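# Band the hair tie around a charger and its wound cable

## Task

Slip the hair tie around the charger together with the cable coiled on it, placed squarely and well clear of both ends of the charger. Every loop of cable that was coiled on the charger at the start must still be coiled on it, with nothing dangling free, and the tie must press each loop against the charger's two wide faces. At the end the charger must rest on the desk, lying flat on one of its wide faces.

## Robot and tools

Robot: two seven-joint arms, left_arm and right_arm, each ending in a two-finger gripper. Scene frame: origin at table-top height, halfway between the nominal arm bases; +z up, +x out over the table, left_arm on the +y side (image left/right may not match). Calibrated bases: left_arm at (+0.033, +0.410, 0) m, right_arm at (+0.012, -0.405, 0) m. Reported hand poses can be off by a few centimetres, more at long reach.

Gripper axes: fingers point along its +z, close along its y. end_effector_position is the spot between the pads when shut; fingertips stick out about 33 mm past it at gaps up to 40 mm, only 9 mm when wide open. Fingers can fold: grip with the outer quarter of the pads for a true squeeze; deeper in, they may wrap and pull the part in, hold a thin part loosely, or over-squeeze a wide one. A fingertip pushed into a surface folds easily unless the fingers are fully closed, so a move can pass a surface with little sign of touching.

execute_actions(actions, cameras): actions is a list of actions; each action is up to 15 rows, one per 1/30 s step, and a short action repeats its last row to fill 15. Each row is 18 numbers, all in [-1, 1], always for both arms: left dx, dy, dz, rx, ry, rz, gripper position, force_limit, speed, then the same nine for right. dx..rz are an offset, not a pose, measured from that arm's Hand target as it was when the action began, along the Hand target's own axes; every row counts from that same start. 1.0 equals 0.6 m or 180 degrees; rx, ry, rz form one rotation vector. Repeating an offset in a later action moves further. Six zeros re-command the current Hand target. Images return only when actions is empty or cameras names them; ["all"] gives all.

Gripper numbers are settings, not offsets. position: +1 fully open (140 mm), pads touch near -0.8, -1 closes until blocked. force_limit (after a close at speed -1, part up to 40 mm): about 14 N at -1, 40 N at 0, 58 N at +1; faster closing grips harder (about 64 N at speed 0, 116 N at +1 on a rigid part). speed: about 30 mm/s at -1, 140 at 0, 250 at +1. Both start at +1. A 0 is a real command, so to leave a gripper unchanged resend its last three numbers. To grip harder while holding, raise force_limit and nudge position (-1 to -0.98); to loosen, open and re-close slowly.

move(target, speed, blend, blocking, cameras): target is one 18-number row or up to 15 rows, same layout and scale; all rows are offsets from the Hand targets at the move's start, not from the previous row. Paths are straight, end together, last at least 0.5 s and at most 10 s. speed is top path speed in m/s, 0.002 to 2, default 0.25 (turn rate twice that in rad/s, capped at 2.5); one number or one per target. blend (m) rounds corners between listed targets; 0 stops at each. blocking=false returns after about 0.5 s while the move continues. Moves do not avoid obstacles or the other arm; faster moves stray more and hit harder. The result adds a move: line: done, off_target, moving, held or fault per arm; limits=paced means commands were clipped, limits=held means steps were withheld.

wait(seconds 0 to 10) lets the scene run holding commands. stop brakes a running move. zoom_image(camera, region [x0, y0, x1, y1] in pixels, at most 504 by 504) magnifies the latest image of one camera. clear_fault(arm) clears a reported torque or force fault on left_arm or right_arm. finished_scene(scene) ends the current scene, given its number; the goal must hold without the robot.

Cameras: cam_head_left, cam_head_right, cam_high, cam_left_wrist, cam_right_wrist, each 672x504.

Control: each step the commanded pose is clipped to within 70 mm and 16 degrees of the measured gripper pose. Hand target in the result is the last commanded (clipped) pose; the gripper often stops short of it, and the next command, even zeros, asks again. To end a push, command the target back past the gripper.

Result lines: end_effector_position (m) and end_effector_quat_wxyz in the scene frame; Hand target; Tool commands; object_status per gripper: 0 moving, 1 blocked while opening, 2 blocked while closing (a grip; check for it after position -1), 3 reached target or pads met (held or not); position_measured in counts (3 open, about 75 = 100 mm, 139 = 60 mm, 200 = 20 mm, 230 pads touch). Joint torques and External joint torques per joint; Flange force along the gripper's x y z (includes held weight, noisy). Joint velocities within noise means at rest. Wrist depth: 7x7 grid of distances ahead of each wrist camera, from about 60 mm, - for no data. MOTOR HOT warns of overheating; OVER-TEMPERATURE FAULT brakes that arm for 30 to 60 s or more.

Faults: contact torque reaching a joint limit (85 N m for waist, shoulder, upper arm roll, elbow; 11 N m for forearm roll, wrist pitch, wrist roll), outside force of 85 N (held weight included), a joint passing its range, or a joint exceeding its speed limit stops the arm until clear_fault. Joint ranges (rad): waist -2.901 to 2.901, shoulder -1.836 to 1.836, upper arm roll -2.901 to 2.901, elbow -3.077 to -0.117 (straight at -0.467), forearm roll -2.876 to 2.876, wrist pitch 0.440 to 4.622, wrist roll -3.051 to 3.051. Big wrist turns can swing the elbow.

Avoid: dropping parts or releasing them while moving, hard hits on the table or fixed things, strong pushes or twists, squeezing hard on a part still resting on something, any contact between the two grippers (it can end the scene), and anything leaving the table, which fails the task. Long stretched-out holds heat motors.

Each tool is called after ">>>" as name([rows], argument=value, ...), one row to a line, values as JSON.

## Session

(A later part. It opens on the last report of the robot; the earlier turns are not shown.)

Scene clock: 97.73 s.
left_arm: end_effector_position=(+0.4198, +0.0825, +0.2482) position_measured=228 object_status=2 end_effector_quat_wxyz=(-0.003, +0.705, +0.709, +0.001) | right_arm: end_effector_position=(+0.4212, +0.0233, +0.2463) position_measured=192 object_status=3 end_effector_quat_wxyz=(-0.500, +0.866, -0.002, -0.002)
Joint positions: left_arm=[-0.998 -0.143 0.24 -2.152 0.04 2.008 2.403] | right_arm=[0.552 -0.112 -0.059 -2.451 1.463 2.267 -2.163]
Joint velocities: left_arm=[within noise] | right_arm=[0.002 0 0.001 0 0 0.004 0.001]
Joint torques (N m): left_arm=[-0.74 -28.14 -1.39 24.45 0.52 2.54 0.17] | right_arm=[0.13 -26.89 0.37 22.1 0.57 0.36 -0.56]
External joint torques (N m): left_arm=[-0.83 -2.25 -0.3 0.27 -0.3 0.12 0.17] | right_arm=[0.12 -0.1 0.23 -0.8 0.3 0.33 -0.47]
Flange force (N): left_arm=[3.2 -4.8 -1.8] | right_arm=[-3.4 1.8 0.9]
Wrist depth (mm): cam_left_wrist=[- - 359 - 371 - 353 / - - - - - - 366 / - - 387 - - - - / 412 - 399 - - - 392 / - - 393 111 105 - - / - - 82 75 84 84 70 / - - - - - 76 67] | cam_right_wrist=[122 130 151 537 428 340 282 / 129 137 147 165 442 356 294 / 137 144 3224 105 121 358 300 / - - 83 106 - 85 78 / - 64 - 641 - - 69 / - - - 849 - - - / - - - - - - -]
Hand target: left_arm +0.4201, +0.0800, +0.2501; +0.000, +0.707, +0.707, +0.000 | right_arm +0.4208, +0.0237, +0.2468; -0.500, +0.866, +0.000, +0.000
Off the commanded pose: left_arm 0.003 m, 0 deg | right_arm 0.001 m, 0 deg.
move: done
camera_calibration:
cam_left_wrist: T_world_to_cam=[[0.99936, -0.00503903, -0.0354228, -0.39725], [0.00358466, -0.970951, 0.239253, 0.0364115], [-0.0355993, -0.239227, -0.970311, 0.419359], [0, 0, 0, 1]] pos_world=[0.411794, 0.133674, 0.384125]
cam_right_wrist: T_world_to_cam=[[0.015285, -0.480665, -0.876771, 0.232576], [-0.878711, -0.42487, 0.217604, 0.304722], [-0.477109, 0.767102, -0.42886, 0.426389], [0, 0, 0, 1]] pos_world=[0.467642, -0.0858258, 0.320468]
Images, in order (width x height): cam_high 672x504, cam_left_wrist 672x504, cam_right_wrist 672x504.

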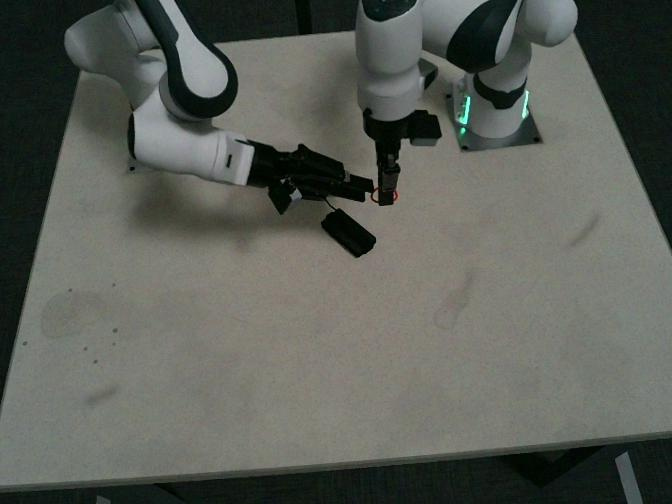

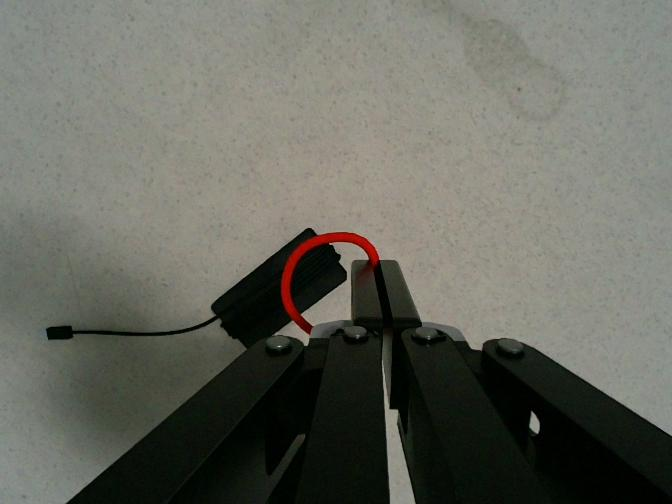

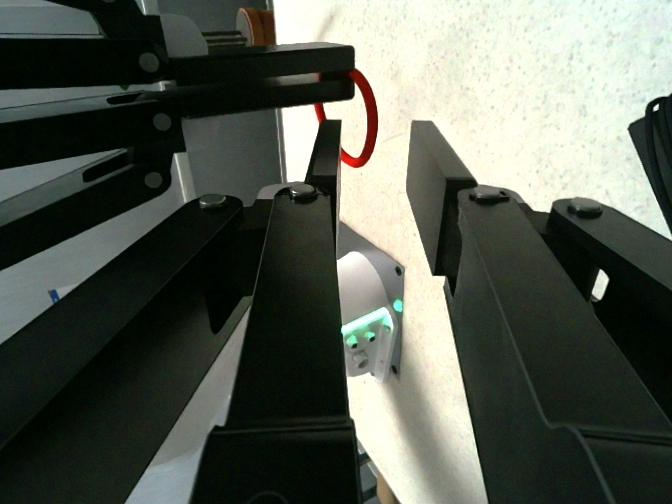

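>>> move(target=[0,0,0,0,0,0,-1,0,-1, 0,0,0.027,0,0,0,-0.5,0,0], speed=0.08, cameras=["cam_left_wrist","cam_right_wrist","cam_high"])

>>> zoom_image(camera="cam_right_wrist", region=[280, 40, 460, 220])

>>> zoom_image(camera="cam_left_wrist", region=[260, 200, 460, 360])

Scene clock: 98.97 s.
left_arm: end_effector_position=(+0.4198, +0.0825, +0.2482) position_measured=228 object_status=2 end_effector_quat_wxyz=(-0.003, +0.705, +0.709, +0.001) | right_arm: end_effector_position=(+0.4205, +0.0369, +0.2396) position_measured=192 object_status=3 end_effector_quat_wxyz=(-0.500, +0.866, -0.002, -0.001)
Joint positions: left_arm=[-0.998 -0.143 0.24 -2.152 0.04 2.008 2.403] | right_arm=[0.569 -0.082 -0.044 -2.435 1.499 2.289 -2.18]
Joint velocities: left_arm=[within noise] | right_arm=[0 0 0 -0.001 0.001 0.002 -0.006]
Joint torques (N m): left_arm=[-0.8 -28.14 -1.4 24.51 0.52 2.53 0.18] | right_arm=[0.13 -26.55 0.32 22.59 0.59 0.45 -0.46]
External joint torques (N m): left_arm=[-0.82 -2.22 -0.24 0.3 -0.3 0.11 0.18] | right_arm=[0.12 1.11 0.23 -0.1 0.4 0.45 -0.38]
Flange force (N): left_arm=[3.2 -4.6 -1.8] | right_arm=[1.2 2.1 4.5]
Wrist depth (mm): cam_left_wrist=[- 354 361 363 - - 353 / - - - 375 379 372 365 / 404 396 - - - - - / 399 403 - 371 - - - / - - 169 111 118 - - / - - 82 75 84 84 75 / - - - - - 76 67] | cam_right_wrist=[111 119 144 535 420 333 275 / 118 124 134 151 419 323 287 / 127 130 - 104 121 345 294 / - - 83 110 - 85 78 / - 64 - 626 - - 69 / - - - - - - - / - - - - - - -]
Hand target: left_arm +0.4201, +0.0800, +0.2501; +0.000, +0.707, +0.707, +0.000 | right_arm +0.4208, +0.0377, +0.2387; -0.500, +0.866, +0.000, +0.000
Off the commanded pose: left_arm 0.003 m, 0 deg | right_arm 0.001 m, 0 deg.
move: done
camera_calibration:
cam_left_wrist: T_world_to_cam=[[0.99936, -0.00503903, -0.0354228, -0.39725], [0.00358466, -0.970951, 0.239253, 0.0364115], [-0.0355993, -0.239227, -0.970311, 0.419359], [0, 0, 0, 1]] pos_world=[0.411794, 0.133674, 0.384125]
cam_right_wrist: T_world_to_cam=[[0.0149986, -0.479724, -0.877291, 0.233437], [-0.879216, -0.424176, 0.216918, 0.311886], [-0.476187, 0.768075, -0.428143, 0.412076], [0, 0, 0, 1]] pos_world=[0.46694, -0.0722258, 0.313566]
Images, in order (width x height): cam_high 672x504, cam_left_wrist 672x504, cam_right_wrist 672x504.

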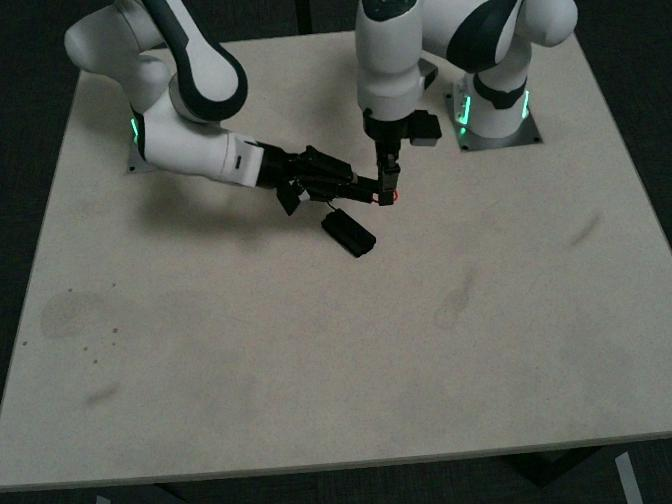

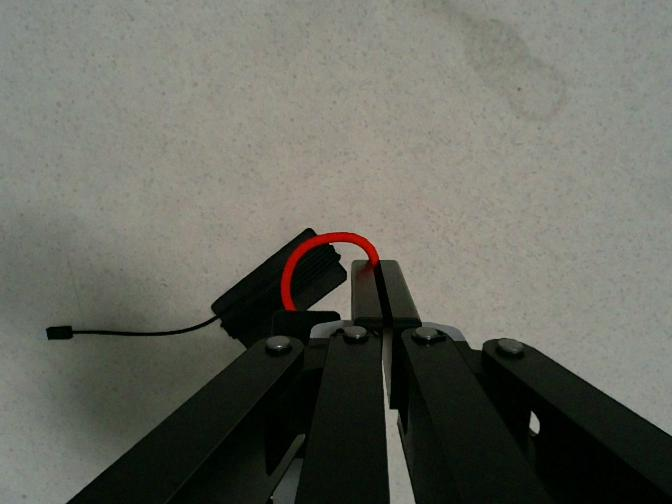

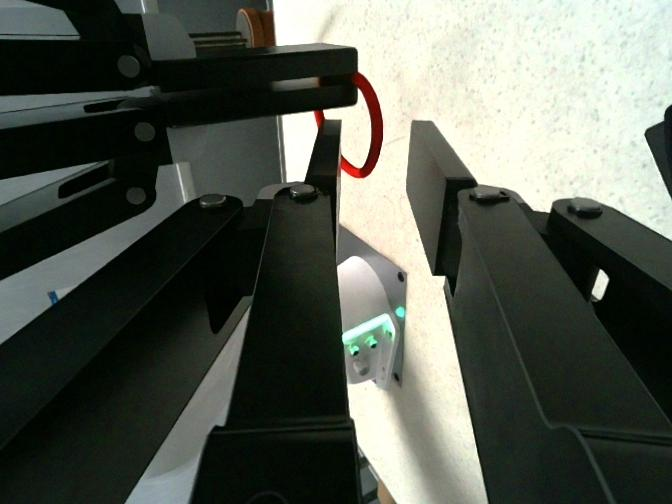

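Scaled by 2.800 from the camera's 672x504 image, which has a finer 960x720 frame.

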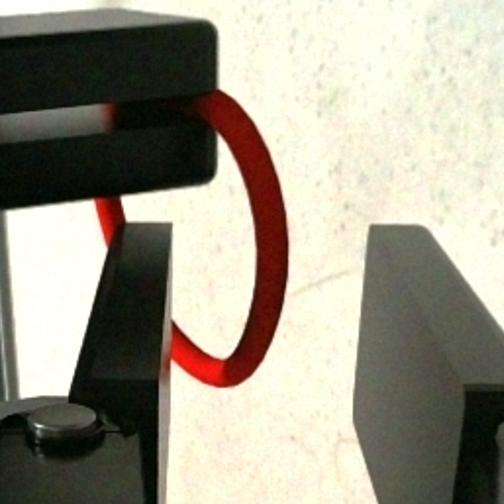

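Scaled by 2.520 from the camera's 672x504 image, which has a finer 960x720 frame.

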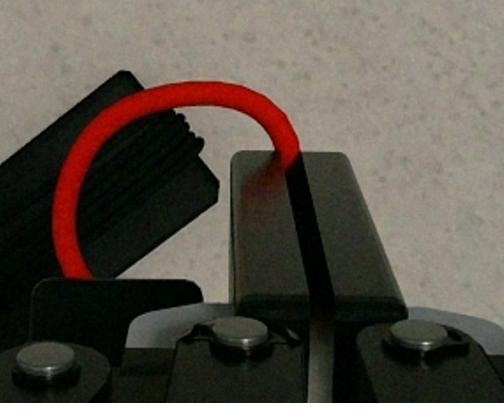

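>>> move(target=[0,0,0,0,0,0,-1,0,-1, 0,0,0,0,0,0,-1,0,-1], cameras=["cam_left_wrist","cam_right_wrist","cam_high"])

>>> zoom_image(camera="cam_right_wrist", region=[280, 40, 460, 220])

>>> zoom_image(camera="cam_left_wrist", region=[260, 200, 460, 360])

Scene clock: 100.43 s.
left_arm: end_effector_position=(+0.4198, +0.0825, +0.2482) position_measured=228 object_status=2 end_effector_quat_wxyz=(-0.003, +0.705, +0.709, +0.001) | right_arm: end_effector_position=(+0.4206, +0.0369, +0.2396) position_measured=228 object_status=0 end_effector_quat_wxyz=(-0.500, +0.866, -0.002, -0.001)
Joint positions: left_arm=[-0.998 -0.143 0.24 -2.152 0.04 2.008 2.403] | right_arm=[0.57 -0.082 -0.044 -2.435 1.499 2.289 -2.182]
Joint torques (N m): left_arm=[-0.74 -28.18 -1.41 24.52 0.52 2.53 0.17] | right_arm=[0.19 -26.69 0.28 22.56 0.56 0.41 -0.5]
External joint torques (N m): left_arm=[-0.85 -2 -0.33 0.13 -0.3 0.08 0.17] | right_arm=[0.3 0.99 0.31 -0.09 0.36 0.39 -0.42]
Flange force (N): left_arm=[3.0 -4.6 -1.5] | right_arm=[0.8 2.0 4.4]
Wrist depth (mm): cam_left_wrist=[368 360 364 364 352 - 353 / - - - - - 372 - / - - - - - 381 - / - - 410 181 401 399 392 / - - - 111 113 409 - / - - 82 75 84 84 71 / - - - - - 76 67] | cam_right_wrist=[112 117 144 487 398 332 275 / 118 124 134 149 427 350 288 / 127 131 - 102 120 355 300 / - - - 78 - 83 78 / - - 69 - - - 67 / - - - - - - 64 / - - - - - - -]
Hand target: left_arm +0.4201, +0.0800, +0.2501; +0.000, +0.707, +0.707, +0.000 | right_arm +0.4208, +0.0377, +0.2387; -0.500, +0.866, +0.000, +0.000
Off the commanded pose: left_arm 0.003 m, 0 deg | right_arm 0.001 m, 0 deg.
move: done
camera_calibration:
cam_left_wrist: T_world_to_cam=[[0.99936, -0.00503903, -0.0354228, -0.39725], [0.00358466, -0.970951, 0.239253, 0.0364115], [-0.0355993, -0.239227, -0.970311, 0.419359], [0, 0, 0, 1]] pos_world=[0.411794, 0.133674, 0.384125]
cam_right_wrist: T_world_to_cam=[[0.0168121, -0.479771, -0.877233, 0.232654], [-0.879317, -0.424722, 0.215434, 0.312338], [-0.475939, 0.767744, -0.429011, 0.412252], [0, 0, 0, 1]] pos_world=[0.466939, -0.0722264, 0.313664]
Images, in order (width x height): cam_high 672x504, cam_left_wrist 672x504, cam_right_wrist 672x504.

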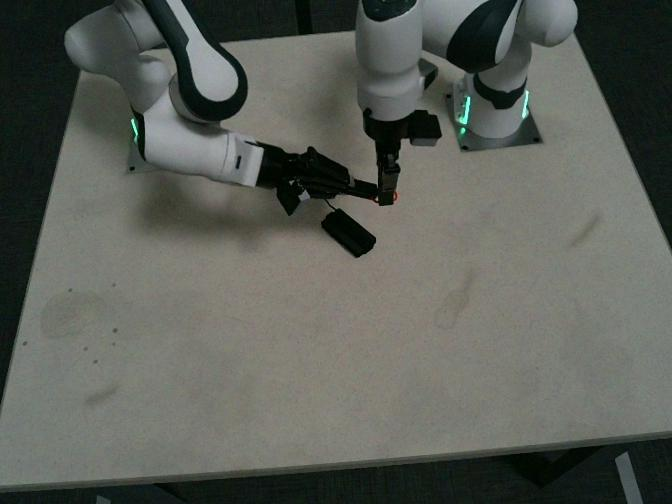

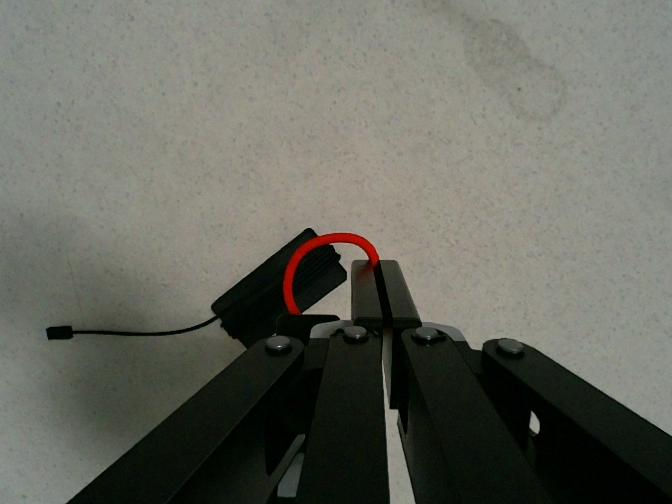

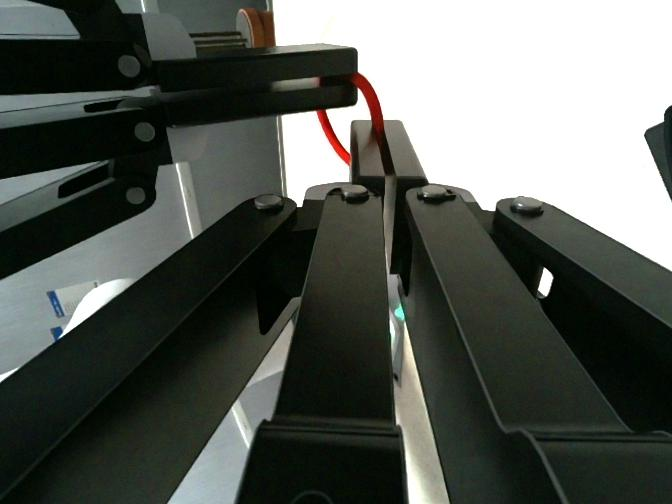

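Scaled by 2.800 from the camera's 672x504 image, which has a finer 960x720 frame.

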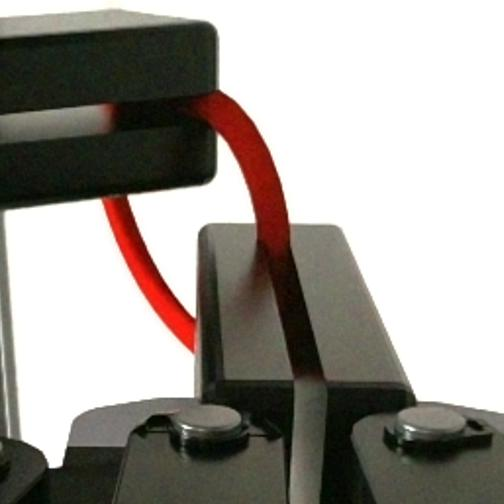

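Scaled by 2.520 from the camera's 672x504 image, which has a finer 960x720 frame.

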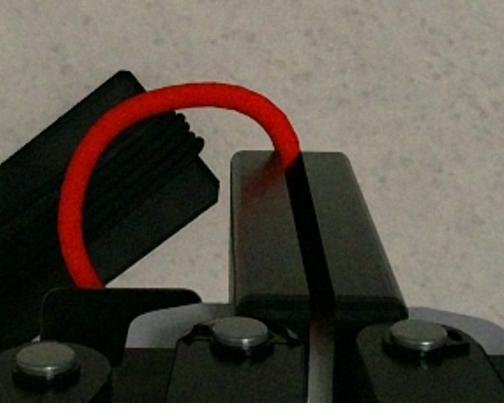

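>>> move([
  [0,0,0,0,0,0,-0.71,0,-1, 0,0,0,0,0,0,-1,0,-1],
  [0,0,-0.07,0,0,0,-0.71,0,-1, 0,0,0,0,0,0,-1,0,-1],
], speed=0.06, cameras=["cam_left_wrist","cam_right_wrist","cam_high"])

>>> zoom_image(camera="cam_right_wrist", region=[280, 40, 460, 220])

>>> zoom_image(camera="cam_left_wrist", region=[260, 200, 460, 360])

Scene clock: 102.40 s.
left_arm: end_effector_position=(+0.4209, +0.0802, +0.2913) position_measured=218 object_status=3 end_effector_quat_wxyz=(+0.001, +0.706, +0.708, +0.000) | right_arm: end_effector_position=(+0.4206, +0.0369, +0.2396) position_measured=228 object_status=2 end_effector_quat_wxyz=(-0.500, +0.866, -0.002, -0.001)
Joint positions: left_arm=[-0.998 -0.167 0.235 -2.068 0.04 1.908 2.403] | right_arm=[0.57 -0.082 -0.044 -2.435 1.499 2.289 -2.182]
Joint velocities: left_arm=[0 -0.001 -0.002 0 0 -0.005 0] | right_arm=[within noise]
Joint torques (N m): left_arm=[-0.36 -26.93 -1.76 24.76 0.9 2.24 -0.04] | right_arm=[0.17 -26.53 0.3 22.63 0.54 0.41 -0.48]
External joint torques (N m): left_arm=[-0.37 -1.55 -0.4 0.25 0.06 -0.2 -0.04] | right_arm=[0.33 1.11 0.38 -0.07 0.34 0.38 -0.39]
Flange force (N): left_arm=[2.1 -3.6 -1.7] | right_arm=[1.1 1.9 4.7]
Wrist depth (mm): cam_left_wrist=[- - - - 395 - 389 / - - - - 404 - - / - - - - - 434 403 / - - 454 220 - 420 - / 475 - 98 122 111 452 - / 498 - 84 75 79 90 74 / - - - - - 79 69] | cam_right_wrist=[2538 2230 2294 548 431 333 274 / 117 125 146 589 416 351 287 / - - - 101 411 356 300 / 2807 - - 78 - 83 78 / - - 69 - - - 67 / - - - - - - 64 / - - - - - - -]
Hand target: left_arm +0.4201, +0.0801, +0.2921; +0.000, +0.707, +0.707, +0.000 | right_arm +0.4208, +0.0377, +0.2387; -0.500, +0.866, +0.000, +0.000
Off the commanded pose: left_arm 0.001 m, 0 deg | right_arm 0.001 m, 0 deg.
move: done
camera_calibration:
cam_left_wrist: T_world_to_cam=[[0.999467, -0.00742834, -0.0317909, -0.397717], [0.000641241, -0.969116, 0.246606, 0.0228671], [-0.0326409, -0.246495, -0.968594, 0.459475], [0, 0, 0, 1]] pos_world=[0.412488, 0.132465, 0.426762]
cam_right_wrist: T_world_to_cam=[[0.0168121, -0.479771, -0.877233, 0.232654], [-0.879317, -0.424722, 0.215434, 0.312338], [-0.475939, 0.767744, -0.429011, 0.412252], [0, 0, 0, 1]] pos_world=[0.466939, -0.0722264, 0.313664]
Images, in order (width x height): cam_high 672x504, cam_left_wrist 672x504, cam_right_wrist 672x504.

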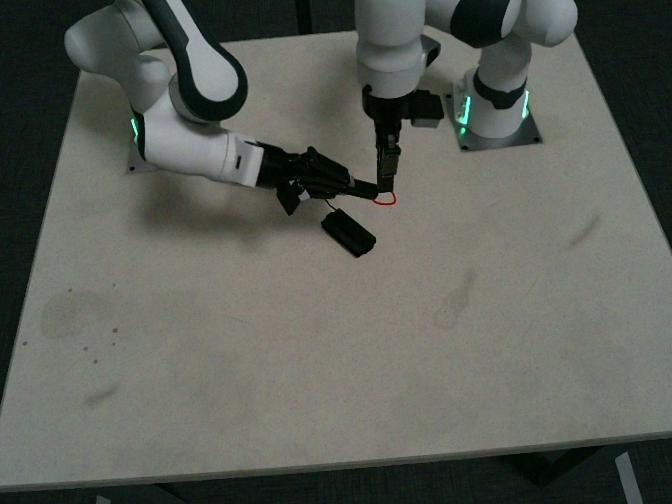

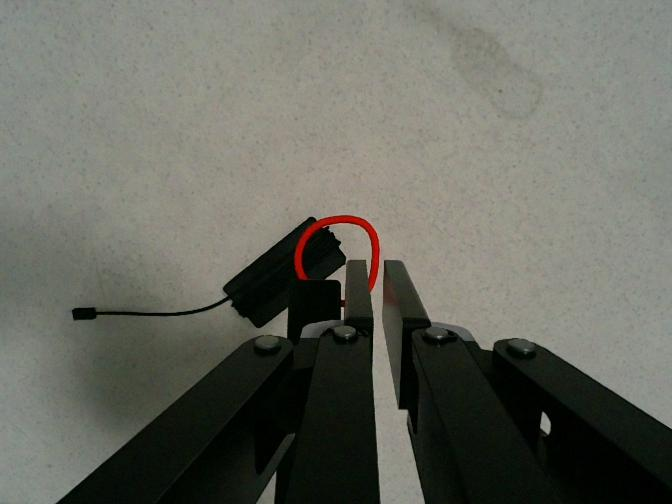

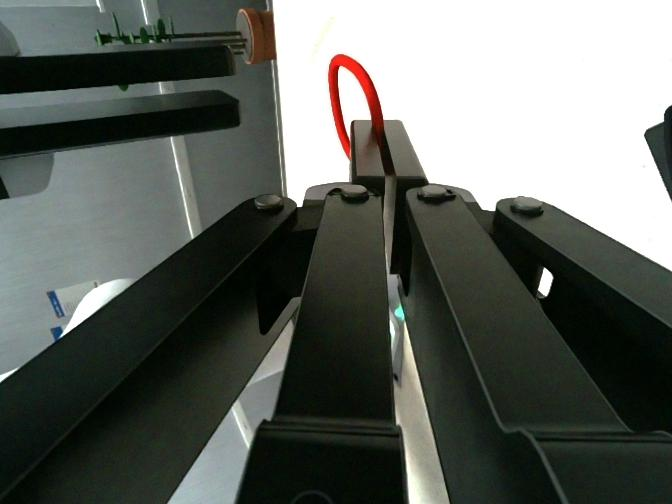

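Scaled by 2.800 from the camera's 672x504 image, which has a finer 960x720 frame.

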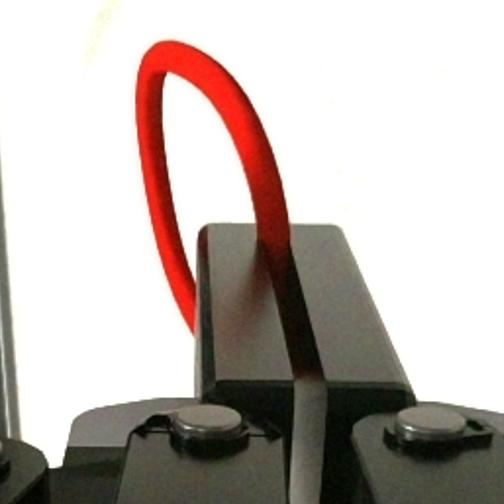

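Scaled by 2.520 from the camera's 672x504 image, which has a finer 960x720 frame.

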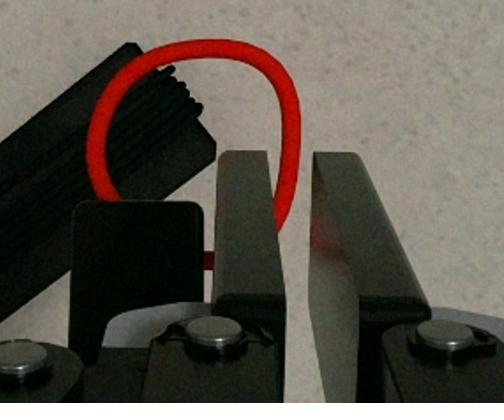

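>>> move([
  [0.0107,-0.028,0,0,0,0,-0.9,0,0, 0,0,0,0,0,0,-1,0,-1],
  [0.0107,-0.028,0.045,0,0,0,-0.9,0,0, 0,0,0,0,0,0,-1,0,-1],
], speed=0.06, cameras=["cam_left_wrist","cam_right_wrist","cam_high"])

>>> zoom_image(camera="cam_right_wrist", region=[240, 0, 460, 220])

>>> zoom_image(camera="cam_left_wrist", region=[260, 200, 460, 360])

Scene clock: 104.97 s.
left_arm: end_effector_position=(+0.4018, +0.0859, +0.2655) position_measured=233 object_status=3 end_effector_quat_wxyz=(-0.001, +0.709, +0.706, -0.001) | right_arm: end_effector_position=(+0.4206, +0.0369, +0.2396) position_measured=228 object_status=2 end_effector_quat_wxyz=(-0.500, +0.866, -0.002, -0.001)
Joint positions: left_arm=[-0.998 -0.207 0.219 -2.176 0.047 1.972 2.387] | right_arm=[0.57 -0.082 -0.044 -2.435 1.499 2.289 -2.182]
Joint velocities: left_arm=[-0.001 -0.001 0 0 -0.001 0.004 0] | right_arm=[within noise]
Joint torques (N m): left_arm=[-0.02 -25.24 -1.26 23.82 0.97 2.49 -0.16] | right_arm=[0.09 -26.62 0.21 22.67 0.54 0.4 -0.49]
External joint torques (N m): left_arm=[0.02 -1.16 0.36 -0.59 0.15 0.05 -0.16] | right_arm=[0.1 1.13 0.14 -0.11 0.35 0.39 -0.4]
Flange force (N): left_arm=[3.8 -4.0 0.6] | right_arm=[1.3 2.3 4.3]
Wrist depth (mm): cam_left_wrist=[- - - 377 371 369 366 / - - - - 397 387 384 / - - - 405 - - 382 / - 429 - - - - - / - - 434 112 113 - - / - - 84 89 79 89 71 / - - - - - 75 67] | cam_right_wrist=[2485 2230 2565 623 391 340 275 / - 131 757 154 432 350 288 / 127 133 144 102 110 349 298 / - - - 78 - 83 78 / - - 69 - - - 67 / - - - - - - 64 / - - - - - - -]
Hand target: left_arm +0.4033, +0.0865, +0.2651; +0.000, +0.707, +0.707, +0.000 | right_arm +0.4208, +0.0377, +0.2387; -0.500, +0.866, +0.000, +0.000
Off the commanded pose: left_arm 0.002 m, 0 deg | right_arm 0.001 m, 0 deg.
move: done
camera_calibration:
cam_left_wrist: T_world_to_cam=[[0.999301, -0.0140893, -0.0346331, -0.378048], [-0.00519115, -0.969595, 0.244662, 0.0376588], [-0.0370272, -0.244311, -0.96899, 0.437007], [0, 0, 0, 1]] pos_world=[0.39416, 0.137953, 0.401149]
cam_right_wrist: T_world_to_cam=[[0.0168121, -0.479771, -0.877233, 0.232654], [-0.879317, -0.424722, 0.215434, 0.312338], [-0.475939, 0.767744, -0.429011, 0.412252], [0, 0, 0, 1]] pos_world=[0.466939, -0.0722264, 0.313664]
Images, in order (width x height): cam_high 672x504, cam_left_wrist 672x504, cam_right_wrist 672x504.

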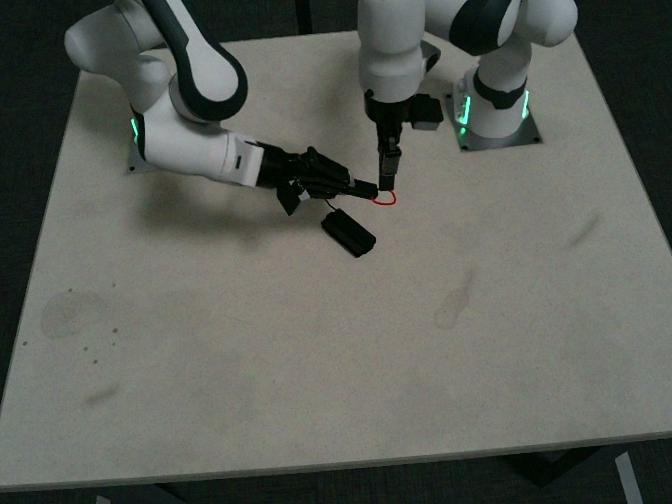

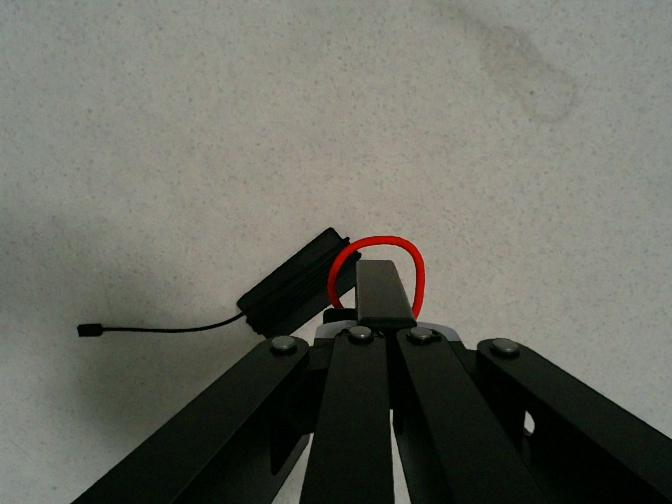

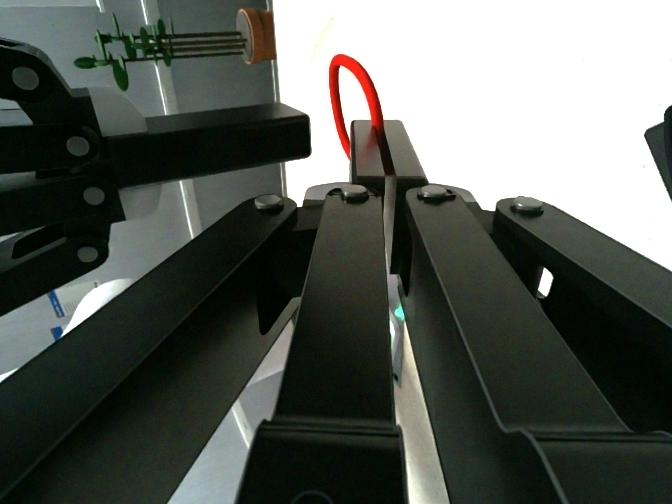

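Scaled by 2.291 from the camera's 672x504 image, which has a finer 960x720 frame.

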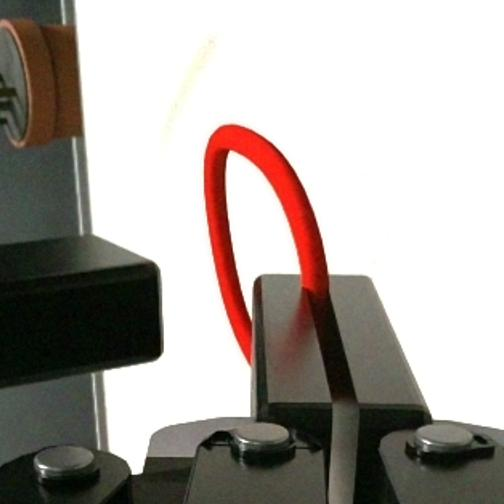

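Scaled by 2.520 from the camera's 672x504 image, which has a finer 960x720 frame.

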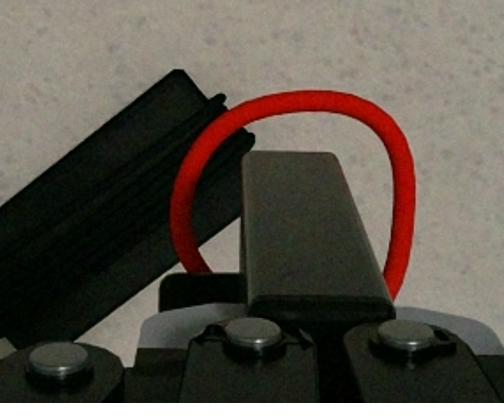

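>>> move(target=[0.0035,0.0042,0.0335,0,0,0,-0.9,0,0, 0,0,0,0,0,0,-1,0,-1], speed=0.04, cameras=["cam_left_wrist","cam_right_wrist"])

>>> zoom_image(camera="cam_right_wrist", region=[240, 0, 460, 220])

>>> zoom_image(camera="cam_left_wrist", region=[260, 200, 460, 360])

Scene clock: 107.10 s.
left_arm: end_effector_position=(+0.4047, +0.0884, +0.2455) position_measured=233 object_status=3 end_effector_quat_wxyz=(-0.001, +0.706, +0.708, +0.000) | right_arm: end_effector_position=(+0.4206, +0.0369, +0.2396) position_measured=228 object_status=2 end_effector_quat_wxyz=(-0.500, +0.866, -0.002, -0.001)
Joint positions: left_arm=[-0.996 -0.192 0.227 -2.212 0.047 2.024 2.388] | right_arm=[0.57 -0.082 -0.044 -2.435 1.499 2.289 -2.182]
Joint velocities: left_arm=[-0.001 0 -0.001 0 -0.002 0.005 0.001] | right_arm=[within noise]
Joint torques (N m): left_arm=[-0.39 -25.47 -1.12 23.67 0.86 2.51 0.15] | right_arm=[0.13 -26.48 0.22 22.63 0.54 0.41 -0.46]
External joint torques (N m): left_arm=[-0.46 -0.93 0.31 -0.67 0.05 0.06 0.15] | right_arm=[0.21 1.24 0.22 -0.13 0.34 0.4 -0.37]
Flange force (N): left_arm=[3.4 -3.4 0.7] | right_arm=[1.5 2.2 4.6]
Wrist depth (mm): cam_left_wrist=[- - - - - - 352 / - - - - 374 - - / 395 403 - - - - - / 410 411 - - - - - / - - 426 111 111 - - / - - 84 89 79 89 74 / - - - - - 75 67] | cam_right_wrist=[- 2294 2511 514 422 332 275 / 125 130 145 162 438 351 287 / 129 139 149 102 419 356 299 / - 142 - 78 - 83 78 / - - 69 - - - 67 / - - - - - - 64 / - - - - - - -]
Hand target: left_arm +0.4058, +0.0885, +0.2450; +0.000, +0.707, +0.707, +0.000 | right_arm +0.4208, +0.0377, +0.2387; -0.500, +0.866, +0.000, +0.000
Off the commanded pose: left_arm 0.001 m, 0 deg | right_arm 0.001 m, 0 deg.
move: done
camera_calibration:
cam_left_wrist: T_world_to_cam=[[0.999399, -0.0066439, -0.0340314, -0.382448], [0.00186845, -0.969726, 0.244189, 0.0423053], [-0.0346235, -0.244105, -0.96913, 0.417378], [0, 0, 0, 1]] pos_world=[0.39659, 0.140368, 0.381148]
cam_right_wrist: T_world_to_cam=[[0.0168121, -0.479771, -0.877233, 0.232654], [-0.879317, -0.424722, 0.215434, 0.312338], [-0.475939, 0.767744, -0.429011, 0.412252], [0, 0, 0, 1]] pos_world=[0.466939, -0.0722264, 0.313664]
Images, in order (width x height): cam_left_wrist 672x504, cam_right_wrist 672x504.

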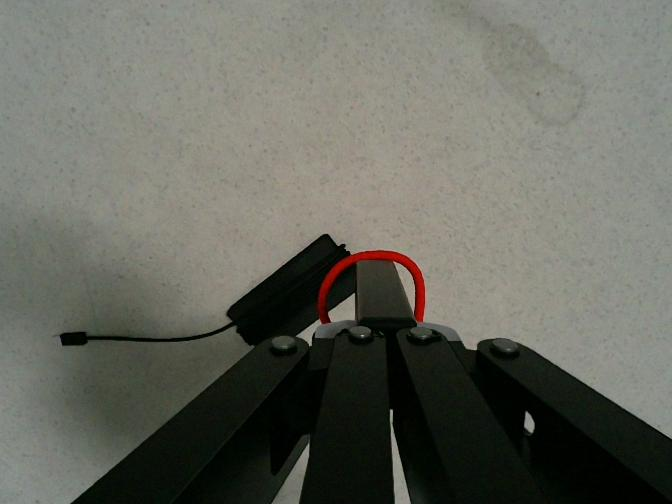

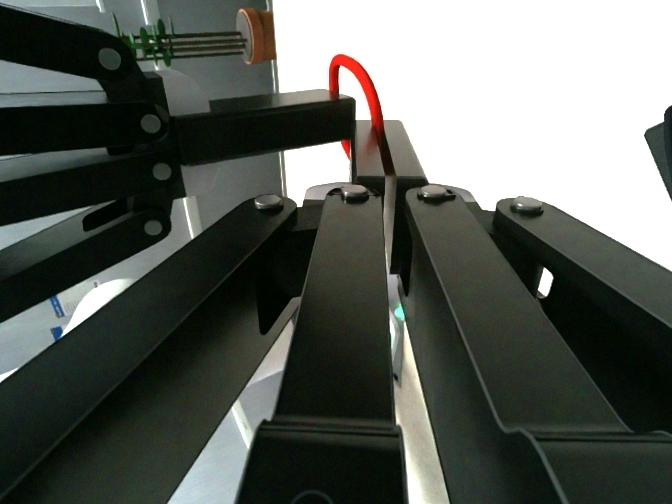

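Scaled by 2.291 from the camera's 672x504 image, which has a finer 960x720 frame.

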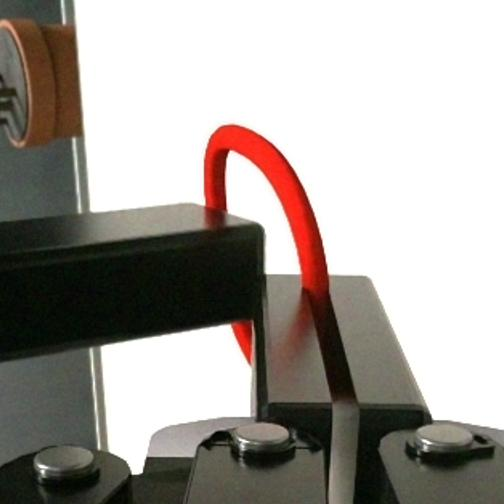

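Scaled by 2.520 from the camera's 672x504 image, which has a finer 960x720 frame.

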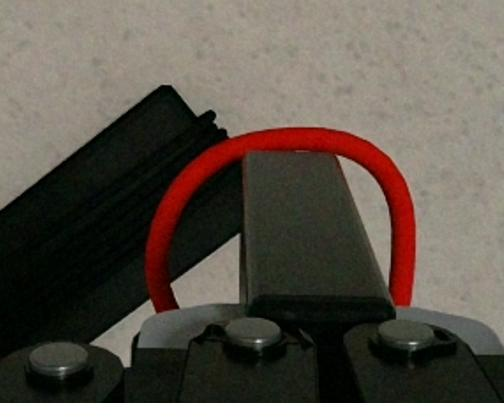

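>>> move(target=[0.001,0,0.0167,0,0,0,-0.9,0,0, 0,0,0,0,0,0,-1,0,-1], speed=0.04, cameras=["cam_left_wrist","cam_right_wrist"])

>>> zoom_image(camera="cam_right_wrist", region=[240, 0, 460, 220])

>>> zoom_image(camera="cam_left_wrist", region=[260, 200, 460, 360])

Scene clock: 108.30 s.
left_arm: end_effector_position=(+0.4049, +0.0892, +0.2356) position_measured=233 object_status=3 end_effector_quat_wxyz=(-0.001, +0.706, +0.708, +0.000) | right_arm: end_effector_position=(+0.4206, +0.0369, +0.2396) position_measured=228 object_status=2 end_effector_quat_wxyz=(-0.500, +0.866, -0.002, -0.001)
Joint positions: left_arm=[-0.996 -0.185 0.229 -2.231 0.047 2.05 2.39] | right_arm=[0.57 -0.082 -0.044 -2.435 1.499 2.289 -2.182]
Joint velocities: left_arm=[0 -0.002 -0.002 0 0 0.005 -0.001] | right_arm=[within noise]
Joint torques (N m): left_arm=[-0.42 -25.45 -0.97 23.59 0.85 2.54 0.19] | right_arm=[0.16 -26.56 0.29 22.6 0.53 0.4 -0.5]
External joint torques (N m): left_arm=[-0.41 -0.98 0.5 -0.55 0.05 0.1 0.19] | right_arm=[0.13 1.23 0.18 -0.24 0.34 0.41 -0.41]
Flange force (N): left_arm=[3.5 -3.0 0.5] | right_arm=[1.2 2.5 4.4]
Wrist depth (mm): cam_left_wrist=[357 364 - - 348 340 - / 367 - 364 - - - - / - - - - - 384 - / - 411 389 373 - 377 - / - - - 118 111 - - / 436 428 84 89 79 89 75 / - - - - - 75 67] | cam_right_wrist=[- 2316 2565 567 439 330 274 / 125 132 145 165 452 346 288 / 130 139 150 102 420 361 283 / - 143 - 78 - 83 73 / - - 69 - - - 67 / - - - - - - 64 / - - - - - - -]
Hand target: left_arm +0.4058, +0.0891, +0.2350; +0.000, +0.707, +0.707, +0.000 | right_arm +0.4208, +0.0377, +0.2387; -0.500, +0.866, +0.000, +0.000
Off the commanded pose: left_arm 0.001 m, 0 deg | right_arm 0.001 m, 0 deg.
move: done
camera_calibration:
cam_left_wrist: T_world_to_cam=[[0.999419, -0.00669336, -0.0334045, -0.383114], [0.00166419, -0.969748, 0.244102, 0.0455176], [-0.0340278, -0.244016, -0.969174, 0.407726], [0, 0, 0, 1]] pos_world=[0.39669, 0.141068, 0.371249]
cam_right_wrist: T_world_to_cam=[[0.0168121, -0.479771, -0.877233, 0.232654], [-0.879317, -0.424722, 0.215434, 0.312338], [-0.475939, 0.767744, -0.429011, 0.412252], [0, 0, 0, 1]] pos_world=[0.466939, -0.0722264, 0.313664]
Images, in order (width x height): cam_left_wrist 672x504, cam_right_wrist 672x504.

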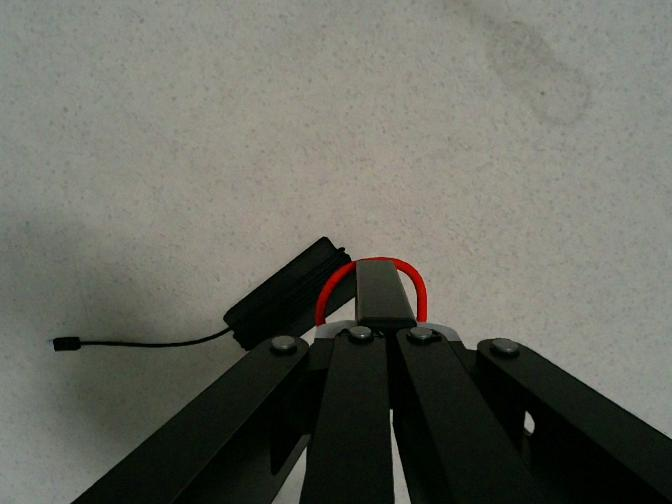

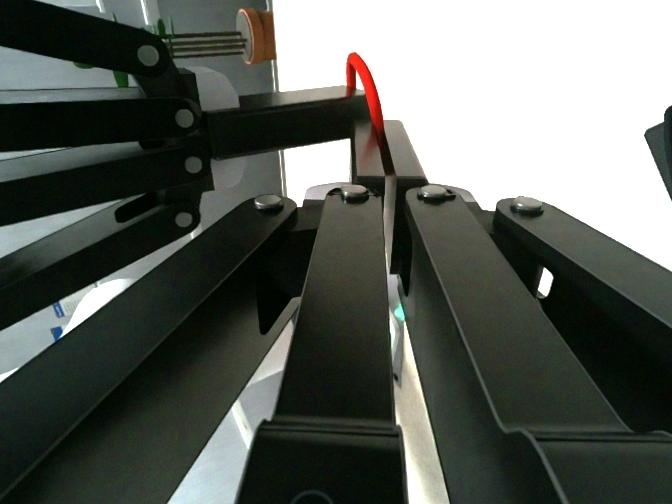

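Scaled by 2.291 from the camera's 672x504 image, which has a finer 960x720 frame.

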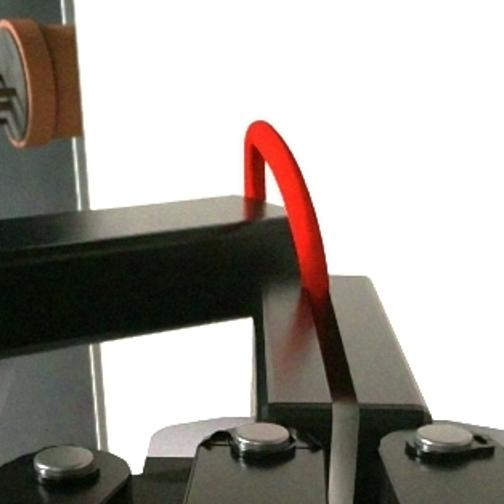

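Scaled by 2.520 from the camera's 672x504 image, which has a finer 960x720 frame.

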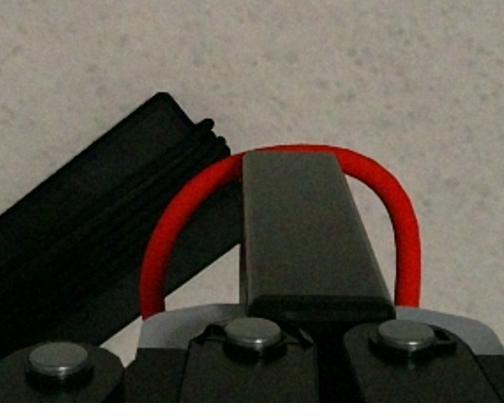

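>>> move([
  [0,0,-0.0333,0,0,0,-0.9,0,0, 0,0,0,0,0,0,-1,0,-1],
  [-0.0068,0,-0.0333,0,0,0,-0.9,0,0, 0,0,0,0,0,0,-1,0,-1],
  [-0.0068,0,-0.01,0,0,0,-0.9,0,0, 0,0,0,0,0,0,-1,0,-1],
], speed=0.05, cameras=["cam_left_wrist","cam_right_wrist"])

>>> zoom_image(camera="cam_right_wrist", region=[240, 0, 460, 220])

>>> zoom_image(camera="cam_left_wrist", region=[260, 200, 460, 360])

Scene clock: 111.63 s.
left_arm: end_effector_position=(+0.4056, +0.0860, +0.2414) position_measured=233 object_status=3 end_effector_quat_wxyz=(-0.001, +0.708, +0.707, +0.001) | right_arm: end_effector_position=(+0.4206, +0.0369, +0.2396) position_measured=228 object_status=2 end_effector_quat_wxyz=(-0.500, +0.866, -0.002, -0.001)
Joint positions: left_arm=[-0.997 -0.181 0.225 -2.212 0.047 2.034 2.39] | right_arm=[0.57 -0.082 -0.044 -2.435 1.499 2.289 -2.182]
Joint velocities: left_arm=[-0.001 0.001 0 -0.001 0.001 0.004 0] | right_arm=[within noise]
Joint torques (N m): left_arm=[-0.42 -25.88 -1.41 23.7 0.56 2.59 0] | right_arm=[0.15 -26.56 0.21 22.59 0.53 0.38 -0.47]
External joint torques (N m): left_arm=[-0.46 -1.13 -0.05 -0.52 -0.25 0.15 0] | right_arm=[0.28 1.18 0.27 -0.13 0.33 0.36 -0.39]
Flange force (N): left_arm=[2.9 -4.0 0.4] | right_arm=[1.3 2.2 4.6]
Wrist depth (mm): cam_left_wrist=[- 363 - 354 359 - 360 / 383 374 360 - 361 - - / - 385 386 - - 365 - / - - - - 390 390 377 / - - - 112 113 - - / - - 84 89 79 89 71 / - - - - - 75 67] | cam_right_wrist=[- 2209 2339 519 414 330 275 / - 130 142 156 432 350 287 / 127 135 148 102 422 356 299 / - - - 78 - 83 78 / - - 69 - - - 67 / - - - - - - 64 / - - - - - - -]
Hand target: left_arm +0.4058, +0.0851, +0.2410; +0.000, +0.707, +0.707, +0.000 | right_arm +0.4208, +0.0377, +0.2387; -0.500, +0.866, +0.000, +0.000
Off the commanded pose: left_arm 0.001 m, 0 deg | right_arm 0.001 m, 0 deg.
move: done
camera_calibration:
cam_left_wrist: T_world_to_cam=[[0.999404, -0.0110825, -0.0326821, -0.383488], [-0.00283284, -0.970182, 0.242362, 0.0433008], [-0.0343935, -0.242125, -0.969635, 0.412599], [0, 0, 0, 1]] pos_world=[0.397573, 0.13766, 0.377043]
cam_right_wrist: T_world_to_cam=[[0.0168121, -0.479771, -0.877233, 0.232654], [-0.879317, -0.424722, 0.215434, 0.312338], [-0.475939, 0.767744, -0.429011, 0.412252], [0, 0, 0, 1]] pos_world=[0.466939, -0.0722264, 0.313664]
Images, in order (width x height): cam_left_wrist 672x504, cam_right_wrist 672x504.

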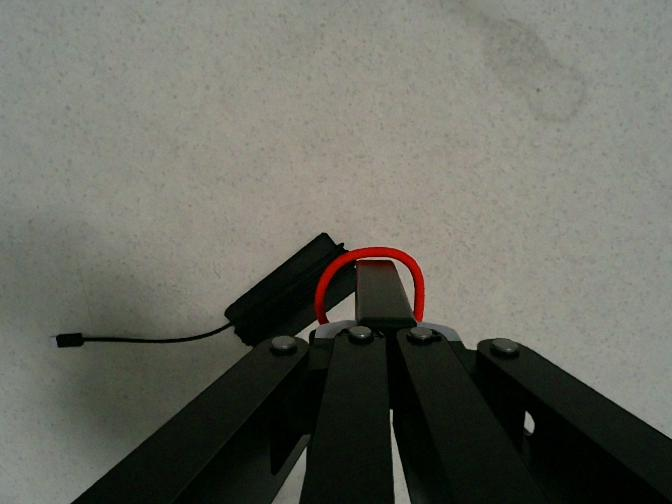

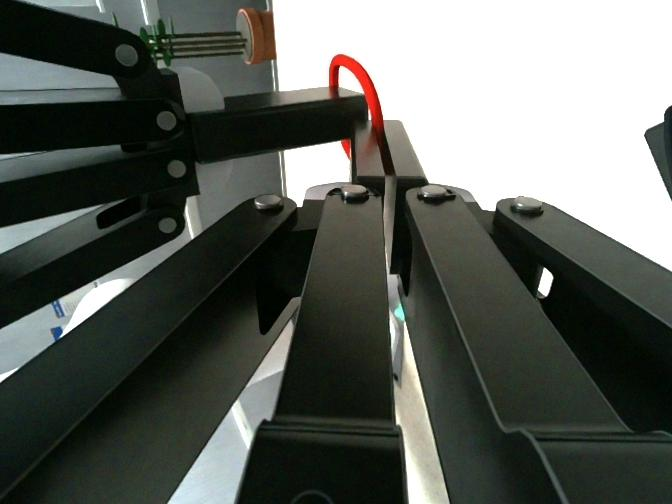

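Scaled by 2.291 from the camera's 672x504 image, which has a finer 960x720 frame.

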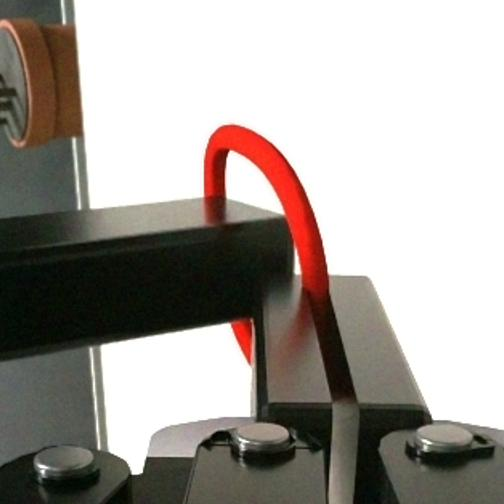

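Scaled by 2.520 from the camera's 672x504 image, which has a finer 960x720 frame.

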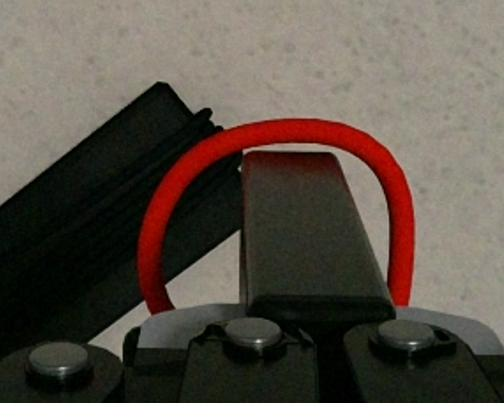

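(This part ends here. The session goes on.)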